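# Four arms hang a radiator on two floor brackets

## Task

Set the radiator onto its two brackets on the floor so that each of its lugs drops all the way down over the matching black tongue and covers it from view. Throughout the episode, arm2's ring_pip hinge cannot be driven past +73.5 degrees (its mechanical stop is +108); any larger goal is treated as +73.5 and its hand_goal line reports that value.

## Robot and tools

ROBOTS. Four identical Kinova Gen3 arms: arm1, arm2, arm3, arm4. Each has seven joints, a right hand (index, middle, ring, thumb; four separately motored hinges each, 16 motors) and a wrist camera. Two fixed room cameras: cam_high and cam_low. All images are 672x504 px.

FRAME. One scene frame for everything: origin on the floor, +z up, metres. Feet (base_link), each facing roughly along scene +x: arm1 (-0.389, +0.793, 0.731), arm2 (-0.440, +0.261, 0.758), arm3 (-0.440, -0.263, 0.777), arm4 (-0.385, -0.795, 0.716). Reach is about 1.05 m from the joint1 axis.

JOINTS (absolute targets, radians). joint1_rad -6.283..6.283, spins the arm about its foot, positive clockwise viewed from above, 0 points along the foot's +x. joint2_rad -2.249..2.249, shoulder; 0 upright, positive leans forward. joint3_rad -6.283..6.283, twists the upper arm. joint4_rad -2.579..2.579, elbow; 0 straight, positive (joint3 at 0) bends the same way as positive joint2. joint5_rad ±6.283, twists the forearm. joint6_rad ±2.099, wrist bend, positive (joint5 at 0) same sense as positive joint4. joint7_rad ±6.283, hand roll, positive counter-clockwise viewed from behind the hand. Done tolerance ±0.01. With joints 1, 3, 5 at 0, joint7 at 1.57 and fingers hanging down ahead of the arm, the palm faces left and the thumb is on the far side from the foot. Target rates top out at 1.39 rad/s (joints 1-4) and 1.22 rad/s (5-7); the joints of one arm start and finish together, and the hand may sweep a wide path.

HAND. Each hinge key (hand_index_mcp ... hand_thumb_ipl) takes a goal number from -1 to +1, linear between its two stops; tolerance ±0.02. Brackets give degrees at +1, at -1, and the straight value. Fingers: _mcp knuckle curl toward palm as the number falls (-18, +128; straight +0.75); _abd sideways swing away from thumb (-60, +60; 0.00); _pip (-29, +108; +0.58); _dip (-21, +117; +0.70). Thumb: cmc swings it from beside to in front of the palm (-20, +120; +0.71); axl rotates it about its own line (-27, +140; +0.68); mcp (-69, +109; +0.23); ipl (-77, +108; +0.17). For arm2's ring_pip, numbers below about -0.50 are clipped to +73.5 degrees. Settings: hand_current_limit -1..1 maps to 0..550 mA per motor (at least 11 mA; starts +0.4); hand_speed -0.96..1 sets set-point speed as (n+1)/2 of 8.5 rad/s (starts -0.6). Motors are soft servos: they grip only while the goal lies beyond the contact, harder the further, up to the cap. Omitted keys keep their goals; resending the currently read position slackens a grip. Hand-point axes: +z toward fingertips, +x across the palm away from the thumb, +y out of the palm face (palm at y=-0.062, back at y=-0.12). A mast on the palm side (x +0.05..+0.10, z -0.16..-0.11, to y +0.06) can collide.

TOOLS.
move: keys arm1, arm2, arm3, arm4 and cameras. Each arm gets its own object (not a shared list): {"joints": {name: absolute target}, "min_time_s": s}. min_time_s (0.1..8) is the minimum duration of that arm's motion. Omitted arms or joints get nothing new but may still be pushing toward older targets. All motions in one call start together. cameras: list of names or ["all"]; [] for none; if omitted, all only when no action is sent. A move with no action returns full state, all images and the scene number. Unknown keys make a call invalid; out-of-range values get it refused, and a refusal (or a stop blocking it) cancels the later move/wait/finished_scene calls in that reply.
wait: seconds 0..10, nothing new commanded; optional cameras.
zoom_image: camera and region [x0,y0,x1,y1] in pixels from the top-left, at most 504x504, only on the latest images.
finished_scene: scene = current scene number; irreversible; the radiator must stay hung without help.

RESULTS. The "move" line lists each moved arm with done or its worst status. joint_status per joint: done; off_target (at rest short of target, maybe still pushing); time_out (target dropped, holds in place); not_followed (a collision check withheld the arm's targets; it may keep trying); limit_stop_at_motor_heat (resend). Arms under "as last shown" were not commanded and read "not commanded". on_its_own reports uncommanded behaviour. Joint velocities are in rad/s in joint order; "within noise" means still. Joint torques (N m, positive toward larger angle) change at rest only with contact or load. Flange force is the external force in the end-effector's x y z, noisy, "no reading" near singularities. hand_state words per motor in key order: moving, goal, blocked (pressing short of goal), overload. *_current_ma: positive pushes toward -1. Camera images may lag the state slightly; pictures are listed in the "pictures" order.

AVOID. A hard press between two arms, including one hand closing on another's fingers, fails and ends the scene; the separation check is not reliable. Arms do not stop on contact and can push hard. A torque over 104.5 N m (joints 1-4) or 51.3 N m (5-7), or straying over 5 degrees from plan, freezes that arm and its hand for 10 s. A hand motor at 495 mA or more for 5 s cumulative shuts down for 10 s. Motors heat when holding, stretched, or straining; MOTOR HOT warns, 75 °C makes the arm sag. Do not drop the radiator from height, slam it, hit fixed items hard, or knock anything off the work area or to the floor. Loose objects may get a brief outside push.

Each tool is called after ">>>" as a command line: name --argument value for each argument, lists and objects as JSON in quotes; but a table of rows of numbers goes row by row, as --pt "numbers of a row", without its own name.

## Session

>>> move

Scene clock: 0.00 s.
Joint torques (N m): no reading
Motor temperatures (°C): arm1=[32 35 29 34 46 36 44] | arm2=[39 30 34 32 35 40 46] | arm3=[37 35 32 35 37 46 39] | arm4=[36 37 33 35 45 41 48]
Flange force (N): no reading
Joint velocities: within noise
arm1.joint_positions: joint1_rad=+0.169 joint2_rad=-0.438 joint3_rad=-0.099 joint4_rad=+1.417 joint5_rad=-0.028 joint6_rad=+2.001 joint7_rad=+1.880 hand_index_mcp=+0.753 hand_index_abd=+0.000 hand_index_pip=+0.577 hand_index_dip=+0.696 hand_middle_mcp=+0.753 hand_middle_abd=+0.000 hand_middle_pip=+0.577 hand_middle_dip=+0.696 hand_ring_mcp=+0.753 hand_ring_abd=+0.000 hand_ring_pip=+0.577 hand_ring_dip=+0.696 hand_thumb_cmc=+0.714 hand_thumb_axl=+0.677 hand_thumb_mcp=+0.226 hand_thumb_ipl=+0.168 hand_current_limit=+0.400 hand_speed=-0.600
arm1.joint_status: not commanded
arm1.hand_state: goal,goal,goal,goal,goal,goal,goal,goal,goal,goal,goal,goal,goal,goal,goal,goal
arm1.index_mcp_current_ma: 0
arm1.index_abd_current_ma: 0
arm1.index_pip_current_ma: 0
arm1.index_dip_current_ma: 0
arm1.middle_mcp_current_ma: 0
arm1.middle_abd_current_ma: 0
arm1.middle_pip_current_ma: 0
arm1.middle_dip_current_ma: 0
arm1.ring_mcp_current_ma: 0
arm1.ring_abd_current_ma: 0
arm1.ring_pip_current_ma: 0
arm1.ring_dip_current_ma: 0
arm1.thumb_cmc_current_ma: 0
arm1.thumb_axl_current_ma: 0
arm1.thumb_mcp_current_ma: 0
arm1.thumb_ipl_current_ma: 0
arm1.hand_goal_index_mcp: 0.754
arm1.hand_goal_index_abd: 0.000
arm1.hand_goal_index_pip: 0.576
arm1.hand_goal_index_dip: 0.696
arm1.hand_goal_middle_mcp: 0.754
arm1.hand_goal_middle_abd: 0.000
arm1.hand_goal_middle_pip: 0.576
arm1.hand_goal_middle_dip: 0.696
arm1.hand_goal_ring_mcp: 0.754
arm1.hand_goal_ring_abd: 0.000
arm1.hand_goal_ring_pip: 0.576
arm1.hand_goal_ring_dip: 0.696
arm1.hand_goal_thumb_cmc: 0.714
arm1.hand_goal_thumb_axl: 0.678
arm1.hand_goal_thumb_mcp: 0.226
arm1.hand_goal_thumb_ipl: 0.168
arm1.hand: x=-0.2658 y=+0.8642 z=+1.2740 quat_wxyz=(+0.082, -0.139, +0.987, -0.019) (m; scene frame)
arm2.joint_positions: joint1_rad=-0.201 joint2_rad=-0.356 joint3_rad=-0.059 joint4_rad=+1.435 joint5_rad=-0.001 joint6_rad=+1.981 joint7_rad=+1.639 hand_index_mcp=+0.753 hand_index_abd=+0.000 hand_index_pip=+0.577 hand_index_dip=+0.696 hand_middle_mcp=+0.753 hand_middle_abd=+0.000 hand_middle_pip=+0.577 hand_middle_dip=+0.696 hand_ring_mcp=+0.753 hand_ring_abd=+0.000 hand_ring_pip=+0.577 hand_ring_dip=+0.696 hand_thumb_cmc=+0.714 hand_thumb_axl=+0.677 hand_thumb_mcp=+0.226 hand_thumb_ipl=+0.168 hand_current_limit=+0.400 hand_speed=-0.600
arm2.joint_status: not commanded
arm2.hand_state: goal,goal,goal,goal,goal,goal,goal,goal,goal,goal,goal,goal,goal,goal,goal,goal
arm2.index_mcp_current_ma: 0
arm2.index_abd_current_ma: 0
arm2.index_pip_current_ma: 0
arm2.index_dip_current_ma: 0
arm2.middle_mcp_current_ma: 0
arm2.middle_abd_current_ma: 0
arm2.middle_pip_current_ma: 0
arm2.middle_dip_current_ma: 0
arm2.ring_mcp_current_ma: 0
arm2.ring_abd_current_ma: 0
arm2.ring_pip_current_ma: 0
arm2.ring_dip_current_ma: 0
arm2.thumb_cmc_current_ma: 0
arm2.thumb_axl_current_ma: 0
arm2.thumb_mcp_current_ma: 0
arm2.thumb_ipl_current_ma: 0
arm2.hand_goal_index_mcp: 0.754
arm2.hand_goal_index_abd: 0.000
arm2.hand_goal_index_pip: 0.576
arm2.hand_goal_index_dip: 0.696
arm2.hand_goal_middle_mcp: 0.754
arm2.hand_goal_middle_abd: 0.000
arm2.hand_goal_middle_pip: 0.576
arm2.hand_goal_middle_dip: 0.696
arm2.hand_goal_ring_mcp: 0.754
arm2.hand_goal_ring_abd: 0.000
arm2.hand_goal_ring_pip: 0.576
arm2.hand_goal_ring_dip: 0.696
arm2.hand_goal_thumb_cmc: 0.714
arm2.hand_goal_thumb_axl: 0.678
arm2.hand_goal_thumb_mcp: 0.226
arm2.hand_goal_thumb_ipl: 0.168
arm2.hand: x=-0.2825 y=+0.3596 z=+1.2839 quat_wxyz=(+0.037, -0.143, +0.989, -0.003) (m; scene frame)
arm3.joint_positions: joint1_rad=+0.183 joint2_rad=-0.488 joint3_rad=-0.105 joint4_rad=+1.452 joint5_rad=+0.009 joint6_rad=+2.040 joint7_rad=+1.853 hand_index_mcp=+0.753 hand_index_abd=+0.000 hand_index_pip=+0.577 hand_index_dip=+0.696 hand_middle_mcp=+0.753 hand_middle_abd=+0.000 hand_middle_pip=+0.577 hand_middle_dip=+0.696 hand_ring_mcp=+0.753 hand_ring_abd=+0.000 hand_ring_pip=+0.577 hand_ring_dip=+0.696 hand_thumb_cmc=+0.714 hand_thumb_axl=+0.677 hand_thumb_mcp=+0.226 hand_thumb_ipl=+0.168 hand_current_limit=+0.400 hand_speed=-0.600
arm3.joint_status: not commanded
arm3.hand_state: goal,goal,goal,goal,goal,goal,goal,goal,goal,goal,goal,goal,goal,goal,goal,goal
arm3.index_mcp_current_ma: 0
arm3.index_abd_current_ma: 0
arm3.index_pip_current_ma: 0
arm3.index_dip_current_ma: 0
arm3.middle_mcp_current_ma: 0
arm3.middle_abd_current_ma: 0
arm3.middle_pip_current_ma: 0
arm3.middle_dip_current_ma: 0
arm3.ring_mcp_current_ma: 0
arm3.ring_abd_current_ma: 0
arm3.ring_pip_current_ma: 0
arm3.ring_dip_current_ma: 0
arm3.thumb_cmc_current_ma: 0
arm3.thumb_axl_current_ma: 0
arm3.thumb_mcp_current_ma: 0
arm3.thumb_ipl_current_ma: 0
arm3.hand_goal_index_mcp: 0.754
arm3.hand_goal_index_abd: 0.000
arm3.hand_goal_index_pip: 0.576
arm3.hand_goal_index_dip: 0.696
arm3.hand_goal_middle_mcp: 0.754
arm3.hand_goal_middle_abd: 0.000
arm3.hand_goal_middle_pip: 0.576
arm3.hand_goal_middle_dip: 0.696
arm3.hand_goal_ring_mcp: 0.754
arm3.hand_goal_ring_abd: 0.000
arm3.hand_goal_ring_pip: 0.576
arm3.hand_goal_ring_dip: 0.696
arm3.hand_goal_thumb_cmc: 0.714
arm3.hand_goal_thumb_axl: 0.678
arm3.hand_goal_thumb_mcp: 0.226
arm3.hand_goal_thumb_ipl: 0.168
arm3.hand: x=-0.3443 y=-0.1911 z=+1.3103 quat_wxyz=(+0.069, -0.128, +0.988, -0.040) (m; scene frame)
arm4.joint_positions: joint1_rad=-0.030 joint2_rad=-0.439 joint3_rad=-0.115 joint4_rad=+1.498 joint5_rad=-0.027 joint6_rad=+1.965 joint7_rad=+1.744 hand_index_mcp=+0.753 hand_index_abd=+0.000 hand_index_pip=+0.577 hand_index_dip=+0.696 hand_middle_mcp=+0.753 hand_middle_abd=+0.000 hand_middle_pip=+0.577 hand_middle_dip=+0.696 hand_ring_mcp=+0.753 hand_ring_abd=+0.000 hand_ring_pip=+0.577 hand_ring_dip=+0.696 hand_thumb_cmc=+0.714 hand_thumb_axl=+0.677 hand_thumb_mcp=+0.226 hand_thumb_ipl=+0.168 hand_current_limit=+0.400 hand_speed=-0.600
arm4.joint_status: not commanded
arm4.hand_state: goal,goal,goal,goal,goal,goal,goal,goal,goal,goal,goal,goal,goal,goal,goal,goal
arm4.index_mcp_current_ma: 0
arm4.index_abd_current_ma: 0
arm4.index_pip_current_ma: 0
arm4.index_dip_current_ma: 0
arm4.middle_mcp_current_ma: 0
arm4.middle_abd_current_ma: 0
arm4.middle_pip_current_ma: 0
arm4.middle_dip_current_ma: 0
arm4.ring_mcp_current_ma: 0
arm4.ring_abd_current_ma: 0
arm4.ring_pip_current_ma: 0
arm4.ring_dip_current_ma: 0
arm4.thumb_cmc_current_ma: 0
arm4.thumb_axl_current_ma: 0
arm4.thumb_mcp_current_ma: 0
arm4.thumb_ipl_current_ma: 0
arm4.hand_goal_index_mcp: 0.754
arm4.hand_goal_index_abd: 0.000
arm4.hand_goal_index_pip: 0.576
arm4.hand_goal_index_dip: 0.696
arm4.hand_goal_middle_mcp: 0.754
arm4.hand_goal_middle_abd: 0.000
arm4.hand_goal_middle_pip: 0.576
arm4.hand_goal_middle_dip: 0.696
arm4.hand_goal_ring_mcp: 0.754
arm4.hand_goal_ring_abd: 0.000
arm4.hand_goal_ring_pip: 0.576
arm4.hand_goal_ring_dip: 0.696
arm4.hand_goal_thumb_cmc: 0.714
arm4.hand_goal_thumb_axl: 0.678
arm4.hand_goal_thumb_mcp: 0.226
arm4.hand_goal_thumb_ipl: 0.168
arm4.hand: x=-0.2538 y=-0.6932 z=+1.2319 quat_wxyz=(+0.051, -0.153, +0.987, -0.017) (m; scene frame)
pictures: arm1_cam_wrist, arm2_cam_wrist, arm3_cam_wrist, arm4_cam_wrist, cam_high, cam_low

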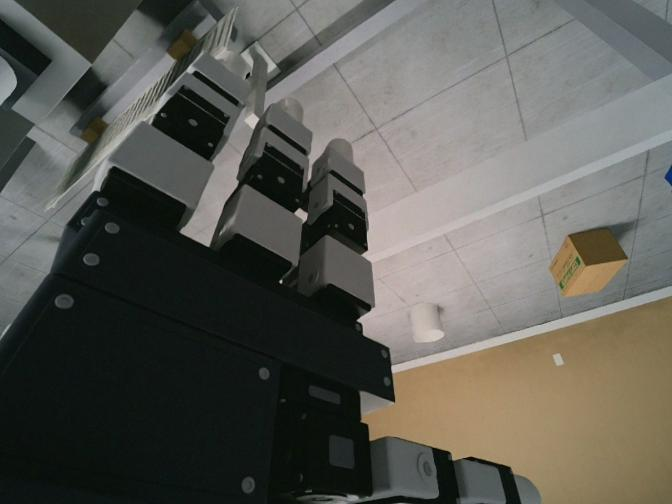

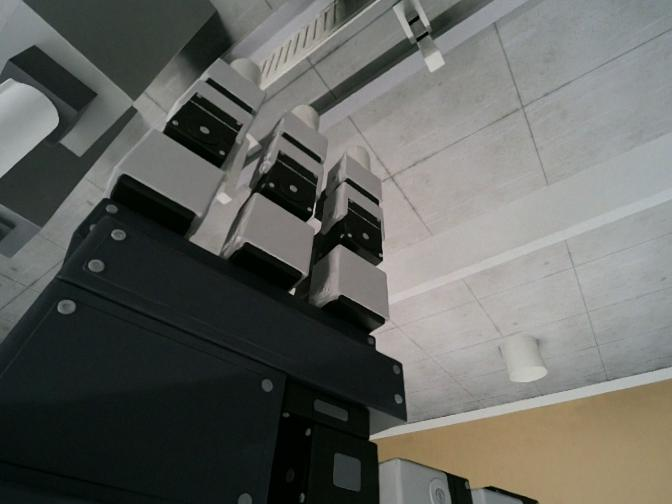

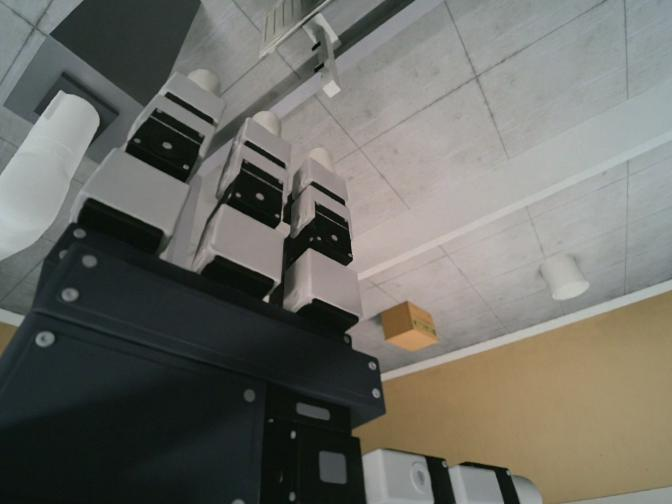

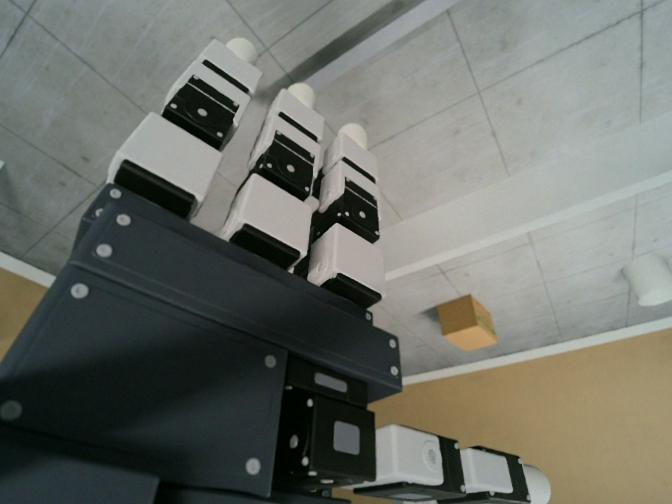

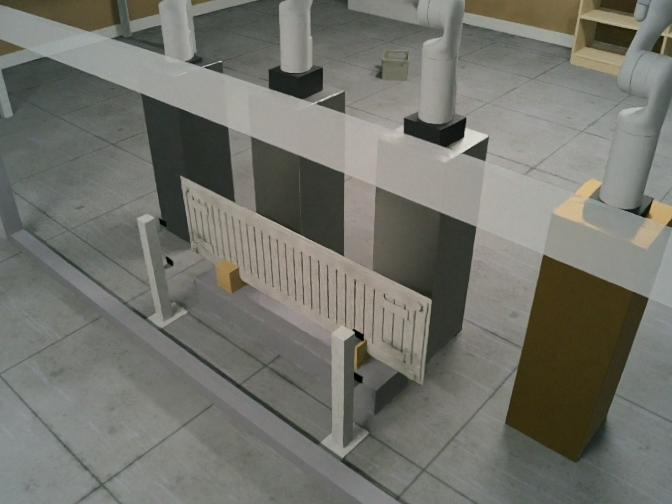

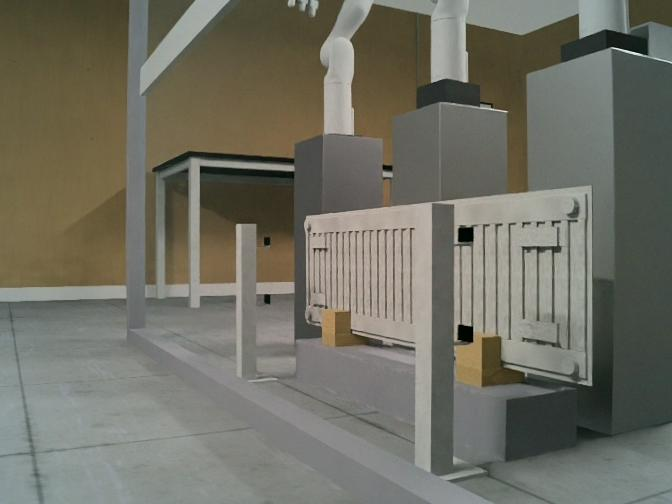

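>>> zoom_image --camera "cam_low" --region '[220, 170, 420, 360]'

>>> zoom_image --camera "cam_low" --region '[400, 170, 620, 480]'

>>> zoom_image --camera "cam_high" --region '[120, 160, 300, 330]'

>>> zoom_image --camera "cam_high" --region '[280, 250, 480, 470]'

Scaled by 2.520.

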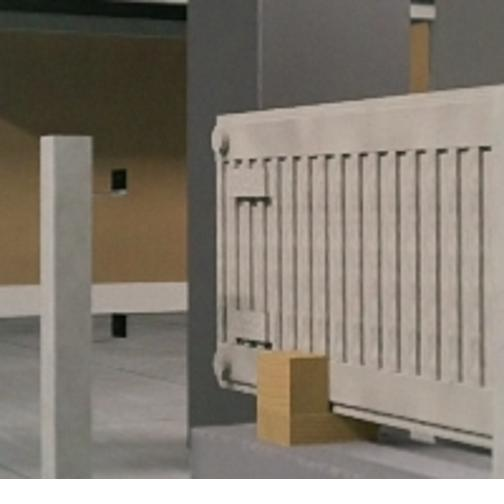

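Scaled by 1.626.

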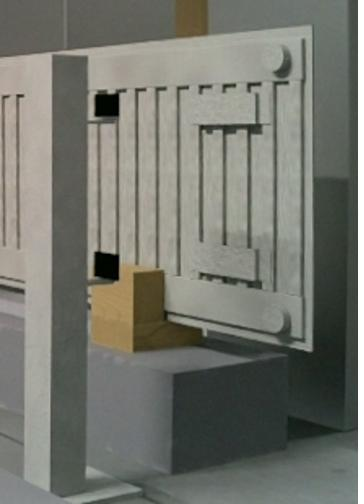

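Scaled by 2.800.

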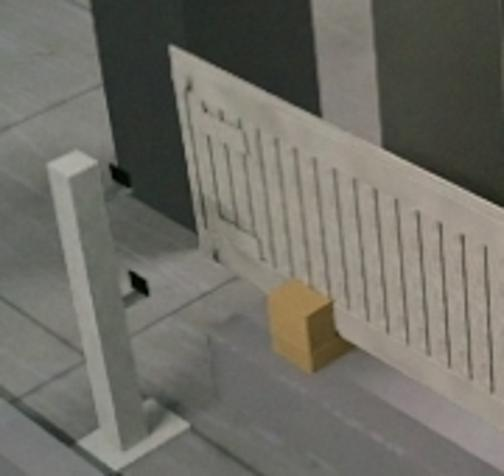

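Scaled by 2.291.

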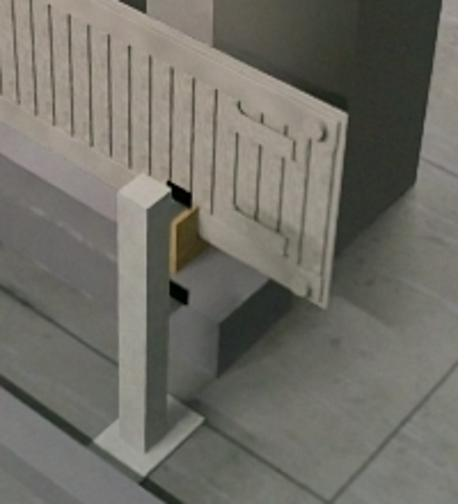

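>>> zoom_image --camera "arm1_cam_wrist" --region '[20, 0, 320, 220]'

>>> zoom_image --camera "arm2_cam_wrist" --region '[180, 0, 480, 220]'

>>> zoom_image --camera "cam_high" --region '[130, 130, 480, 480]'

Scaled by 1.680.

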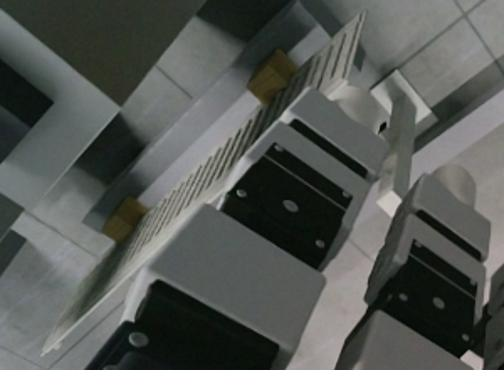

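Scaled by 1.680.

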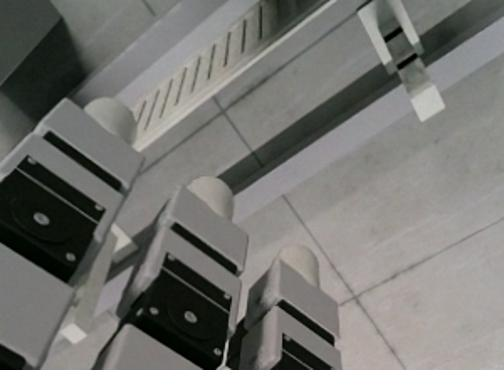

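Scaled by 1.440.

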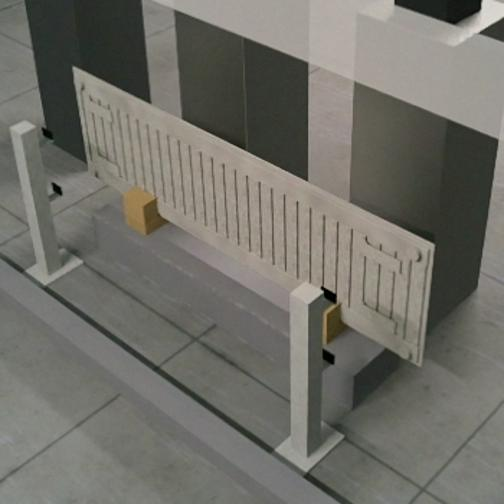

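>>> zoom_image --camera "cam_low" --region '[500, 170, 610, 280]'

>>> zoom_image --camera "cam_low" --region '[450, 300, 610, 420]'

>>> zoom_image --camera "cam_high" --region '[340, 270, 440, 390]'

>>> zoom_image --camera "cam_low" --region '[290, 290, 420, 400]'

Scaled by 4.582.

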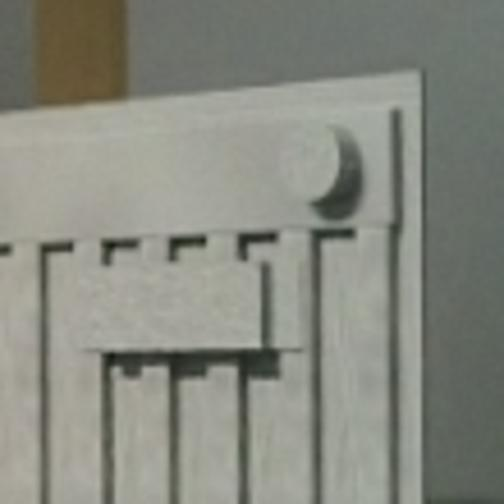

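Scaled by 3.150.

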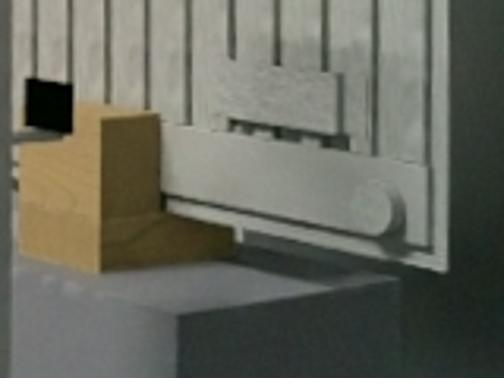

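Scaled by 4.200.

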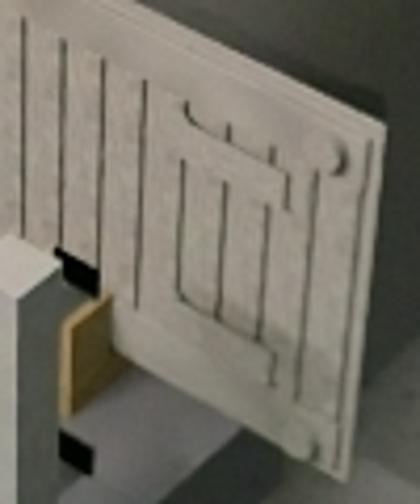

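Scaled by 3.877.

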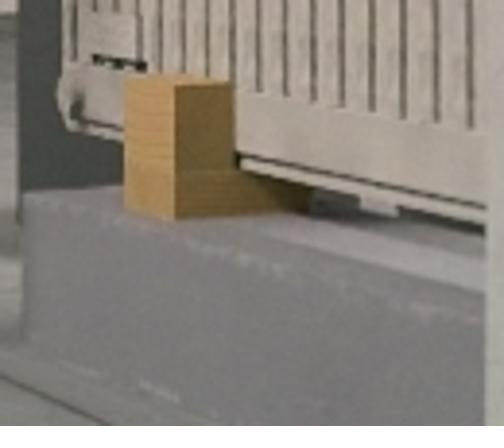

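>>> move --arm1 '{"joints": {"joint1_rad": 0.723, "joint2_rad": 0.935, "joint3_rad": 0, "joint4_rad": 2.192, "joint5_rad": 0, "joint6_rad": 0.014, "joint7_rad": -0.88}}' --arm4 '{"joints": {"joint1_rad": -0.793, "joint2_rad": 0.895, "joint3_rad": 0, "joint4_rad": 2.251, "joint5_rad": 0, "joint6_rad": -0.005, "joint7_rad": 0.791}}' --arm2 '{"joints": {"joint1_rad": 0, "joint2_rad": 0.5, "joint3_rad": 0, "joint4_rad": 2.4, "joint5_rad": 0, "joint6_rad": 0.24, "joint7_rad": 3.14}}' --cameras '["all"]'

Scene clock: 240.57 s.
Joint torques (N m): arm1=[-1.74 -14.52 -0.08 -0.14 0.21 0.1 0.23] | arm2=[-0.11 -11.69 1.67 -2.13 0.2 0.09 -0.2] | arm3=[2.68 0.83 -1.39 -6.11 -0.38 -0.3 0.14] | arm4=[0.61 -15.49 -1.5 0.4 -0.14 0.04 -0.37]
Motor temperatures (°C): arm1=[32 35 28 34 46 36 44] | arm2=[39 30 34 32 34 40 45] | arm3=[37 35 32 36 37 46 38] | arm4=[36 37 32 36 45 41 48]
Flange force (N): arm1=[-2.7 2.7 -2.9] | arm2=[1.2 0.7 1.0] | arm3=[-0.6 -9.1 -4.5] | arm4=[0.3 1.2 0.9]
move: arm1 done; arm2 done; arm4 done
Joint velocities: within noise
arm1.joint_positions: joint1_rad=+0.723 joint2_rad=+0.935 joint3_rad=+0.000 joint4_rad=+2.192 joint5_rad=+0.000 joint6_rad=+0.014 joint7_rad=-0.880 hand_index_mcp=+0.753 hand_index_abd=+0.000 hand_index_pip=+0.577 hand_index_dip=+0.696 hand_middle_mcp=+0.753 hand_middle_abd=+0.000 hand_middle_pip=+0.577 hand_middle_dip=+0.696 hand_ring_mcp=+0.753 hand_ring_abd=+0.000 hand_ring_pip=+0.577 hand_ring_dip=+0.696 hand_thumb_cmc=+0.714 hand_thumb_axl=+0.677 hand_thumb_mcp=+0.224 hand_thumb_ipl=+0.168 hand_current_limit=+0.400 hand_speed=-0.600
arm1.joint_status: all done
arm1.hand_state: goal,goal,goal,goal,goal,goal,goal,goal,goal,goal,goal,goal,goal,goal,goal,goal
arm1.index_mcp_current_ma: -1
arm1.index_abd_current_ma: 0
arm1.index_pip_current_ma: 1
arm1.index_dip_current_ma: 0
arm1.middle_mcp_current_ma: -1
arm1.middle_abd_current_ma: 0
arm1.middle_pip_current_ma: 1
arm1.middle_dip_current_ma: 0
arm1.ring_mcp_current_ma: -1
arm1.ring_abd_current_ma: 0
arm1.ring_pip_current_ma: 1
arm1.ring_dip_current_ma: 0
arm1.thumb_cmc_current_ma: 0
arm1.thumb_axl_current_ma: -1
arm1.thumb_mcp_current_ma: -6
arm1.thumb_ipl_current_ma: 0
arm1.hand_goal_index_mcp: 0.754
arm1.hand_goal_index_abd: 0.000
arm1.hand_goal_index_pip: 0.576
arm1.hand_goal_index_dip: 0.696
arm1.hand_goal_middle_mcp: 0.754
arm1.hand_goal_middle_abd: 0.000
arm1.hand_goal_middle_pip: 0.576
arm1.hand_goal_middle_dip: 0.696
arm1.hand_goal_ring_mcp: 0.754
arm1.hand_goal_ring_abd: 0.000
arm1.hand_goal_ring_pip: 0.576
arm1.hand_goal_ring_dip: 0.696
arm1.hand_goal_thumb_cmc: 0.714
arm1.hand_goal_thumb_axl: 0.678
arm1.hand_goal_thumb_mcp: 0.226
arm1.hand_goal_thumb_ipl: 0.168
arm1.hand: x=-0.1621 y=+0.4712 z=+0.6491 quat_wxyz=(-0.004, +1.000, +0.000, +0.005) (m; scene frame)
arm2.joint_positions: joint1_rad=+0.000 joint2_rad=+0.500 joint3_rad=+0.000 joint4_rad=+2.400 joint5_rad=+0.000 joint6_rad=+0.240 joint7_rad=+3.140 hand_index_mcp=+0.753 hand_index_abd=+0.000 hand_index_pip=+0.577 hand_index_dip=+0.696 hand_middle_mcp=+0.753 hand_middle_abd=+0.000 hand_middle_pip=+0.577 hand_middle_dip=+0.696 hand_ring_mcp=+0.753 hand_ring_abd=+0.000 hand_ring_pip=+0.577 hand_ring_dip=+0.696 hand_thumb_cmc=+0.714 hand_thumb_axl=+0.677 hand_thumb_mcp=+0.224 hand_thumb_ipl=+0.168 hand_current_limit=+0.400 hand_speed=-0.600
arm2.joint_status: all done
arm2.hand_state: goal,goal,goal,goal,goal,goal,goal,goal,goal,goal,goal,goal,goal,goal,goal,goal
arm2.index_mcp_current_ma: -4
arm2.index_abd_current_ma: 0
arm2.index_pip_current_ma: 3
arm2.index_dip_current_ma: 0
arm2.middle_mcp_current_ma: -4
arm2.middle_abd_current_ma: 0
arm2.middle_pip_current_ma: 3
arm2.middle_dip_current_ma: 0
arm2.ring_mcp_current_ma: -4
arm2.ring_abd_current_ma: 0
arm2.ring_pip_current_ma: 3
arm2.ring_dip_current_ma: 0
arm2.thumb_cmc_current_ma: 1
arm2.thumb_axl_current_ma: -4
arm2.thumb_mcp_current_ma: -13
arm2.thumb_ipl_current_ma: -2
arm2.hand_goal_index_mcp: 0.754
arm2.hand_goal_index_abd: 0.000
arm2.hand_goal_index_pip: 0.576
arm2.hand_goal_index_dip: 0.696
arm2.hand_goal_middle_mcp: 0.754
arm2.hand_goal_middle_abd: 0.000
arm2.hand_goal_middle_pip: 0.576
arm2.hand_goal_middle_dip: 0.696
arm2.hand_goal_ring_mcp: 0.754
arm2.hand_goal_ring_abd: 0.000
arm2.hand_goal_ring_pip: 0.576
arm2.hand_goal_ring_dip: 0.696
arm2.hand_goal_thumb_cmc: 0.714
arm2.hand_goal_thumb_axl: 0.678
arm2.hand_goal_thumb_mcp: 0.226
arm2.hand_goal_thumb_ipl: 0.168
arm2.hand: x=-0.2474 y=+0.2516 z=+0.8032 quat_wxyz=(-0.001, -0.693, +0.721, +0.005) (m; scene frame)
arm3: as last shown
arm3.joint_positions: joint1_rad=+0.183 joint2_rad=-0.488 joint3_rad=-0.105 joint4_rad=+1.452 joint5_rad=+0.009 joint6_rad=+2.040 joint7_rad=+1.853 hand_index_mcp=+0.753 hand_index_abd=+0.000 hand_index_pip=+0.577 hand_index_dip=+0.696 hand_middle_mcp=+0.753 hand_middle_abd=+0.000 hand_middle_pip=+0.577 hand_middle_dip=+0.696 hand_ring_mcp=+0.753 hand_ring_abd=+0.000 hand_ring_pip=+0.577 hand_ring_dip=+0.696 hand_thumb_cmc=+0.714 hand_thumb_axl=+0.677 hand_thumb_mcp=+0.224 hand_thumb_ipl=+0.168 hand_current_limit=+0.400 hand_speed=-0.600
arm3.thumb_mcp_current_ma: -2
arm4.joint_positions: joint1_rad=-0.793 joint2_rad=+0.895 joint3_rad=+0.000 joint4_rad=+2.251 joint5_rad=+0.000 joint6_rad=-0.005 joint7_rad=+0.791 hand_index_mcp=+0.753 hand_index_abd=+0.000 hand_index_pip=+0.577 hand_index_dip=+0.696 hand_middle_mcp=+0.753 hand_middle_abd=+0.000 hand_middle_pip=+0.577 hand_middle_dip=+0.696 hand_ring_mcp=+0.753 hand_ring_abd=+0.000 hand_ring_pip=+0.577 hand_ring_dip=+0.696 hand_thumb_cmc=+0.714 hand_thumb_axl=+0.677 hand_thumb_mcp=+0.224 hand_thumb_ipl=+0.168 hand_current_limit=+0.400 hand_speed=-0.600
arm4.joint_status: all done
arm4.hand_state: goal,goal,goal,goal,goal,goal,goal,goal,goal,goal,goal,goal,goal,goal,goal,goal
arm4.index_mcp_current_ma: -1
arm4.index_abd_current_ma: 0
arm4.index_pip_current_ma: 1
arm4.index_dip_current_ma: 0
arm4.middle_mcp_current_ma: -1
arm4.middle_abd_current_ma: 0
arm4.middle_pip_current_ma: 1
arm4.middle_dip_current_ma: 0
arm4.ring_mcp_current_ma: -1
arm4.ring_abd_current_ma: 0
arm4.ring_pip_current_ma: 1
arm4.ring_dip_current_ma: 0
arm4.thumb_cmc_current_ma: 0
arm4.thumb_axl_current_ma: -1
arm4.thumb_mcp_current_ma: -4
arm4.thumb_ipl_current_ma: 0
arm4.hand_goal_index_mcp: 0.754
arm4.hand_goal_index_abd: 0.000
arm4.hand_goal_index_pip: 0.576
arm4.hand_goal_index_dip: 0.696
arm4.hand_goal_middle_mcp: 0.754
arm4.hand_goal_middle_abd: 0.000
arm4.hand_goal_middle_pip: 0.576
arm4.hand_goal_middle_dip: 0.696
arm4.hand_goal_ring_mcp: 0.754
arm4.hand_goal_ring_abd: 0.000
arm4.hand_goal_ring_pip: 0.576
arm4.hand_goal_ring_dip: 0.696
arm4.hand_goal_thumb_cmc: 0.714
arm4.hand_goal_thumb_axl: 0.678
arm4.hand_goal_thumb_mcp: 0.226
arm4.hand_goal_thumb_ipl: 0.168
arm4.hand: x=-0.1126 y=-0.4987 z=+0.6425 quat_wxyz=(-0.005, +0.000, +1.000, -0.004) (m; scene frame)
pictures: arm1_cam_wrist, arm2_cam_wrist, arm3_cam_wrist, arm4_cam_wrist, cam_high, cam_low
camera_calibration:
arm1_cam_wrist: T_world_to_cam=[[-0.765486, -0.643313, -0.0134166, 0.217713], [-0.454269, 0.525538, 0.71934, -0.832521], [-0.45571, 0.556739, -0.694528, 0.238534], [0, 0, 0, 1]] pos_world=[-0.10283, 0.444777, 0.767456]
arm2_cam_wrist: T_world_to_cam=[[-0.586068, 0.809624, -0.0321397, -0.283823], [0.571901, 0.441433, 0.691424, -0.566803], [0.573981, 0.38684, -0.721734, 0.749211], [0, 0, 0, 1]] pos_world=[-0.272217, 0.190171, 0.92351]
arm4_cam_wrist: T_world_to_cam=[[0.779297, 0.623724, -0.0605363, 0.477511], [0.461291, -0.505583, 0.729107, -0.714602], [0.424155, -0.596115, -0.681718, 0.314822], [0, 0, 0, 1]] pos_world=[-0.176017, -0.471456, 0.764547]

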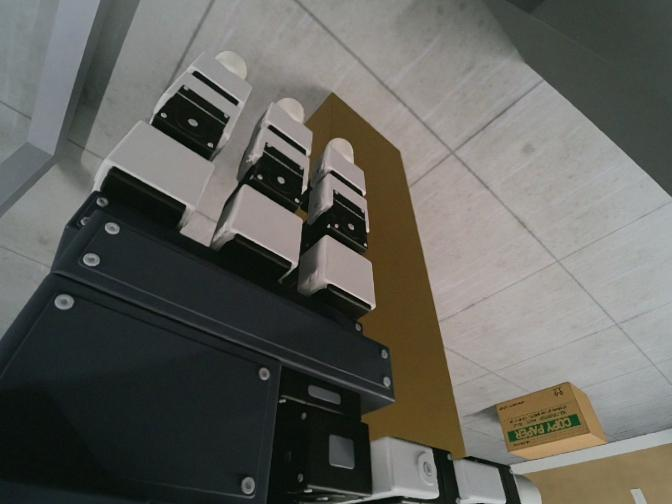

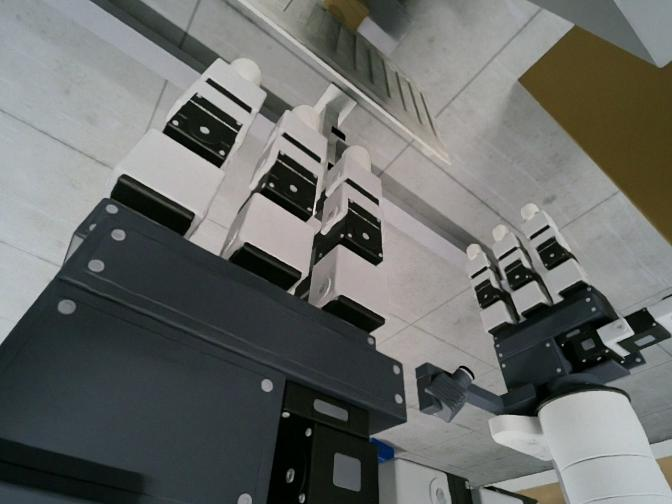

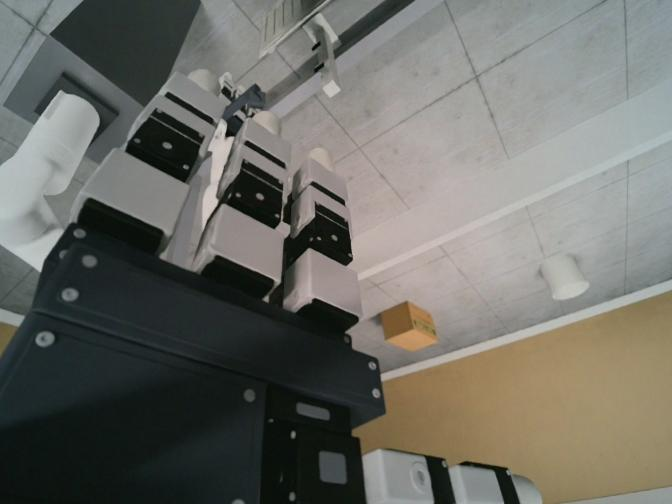

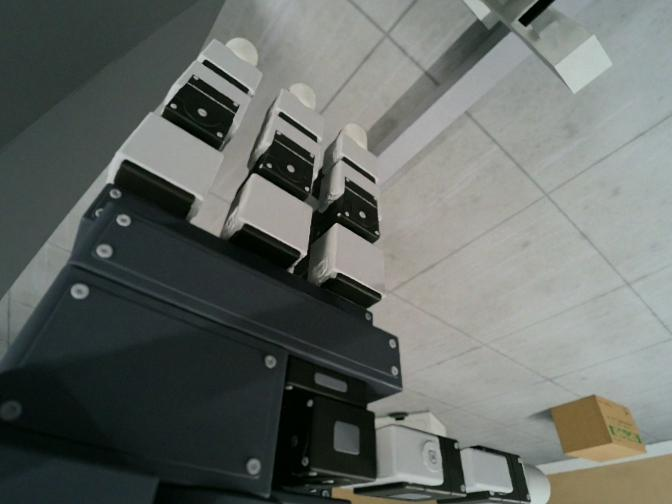

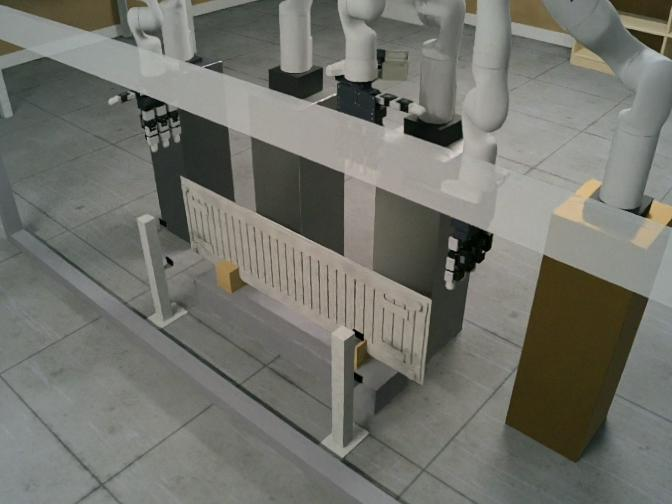

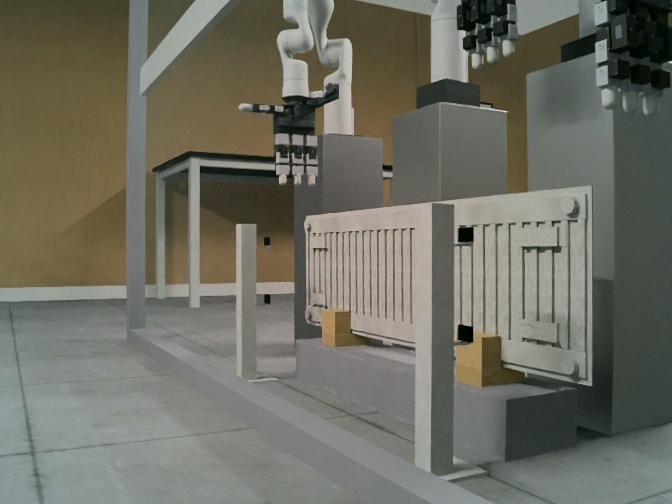

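>>> zoom_image --camera "arm2_cam_wrist" --region '[240, 0, 480, 180]'

>>> zoom_image --camera "arm3_cam_wrist" --region '[200, 0, 440, 130]'

Scaled by 2.100.

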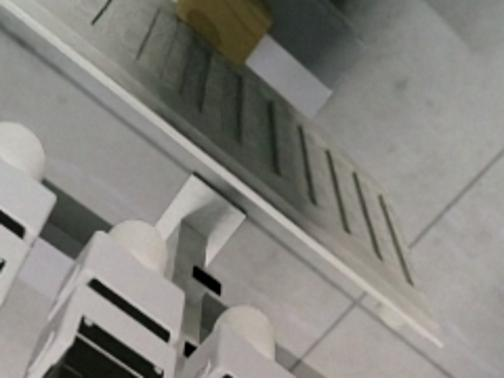

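Scaled by 2.100.

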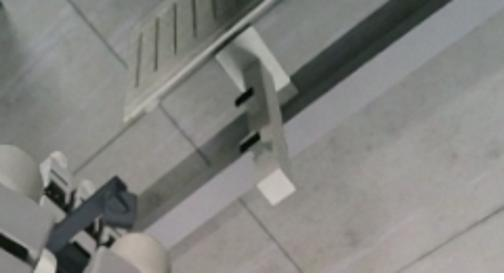

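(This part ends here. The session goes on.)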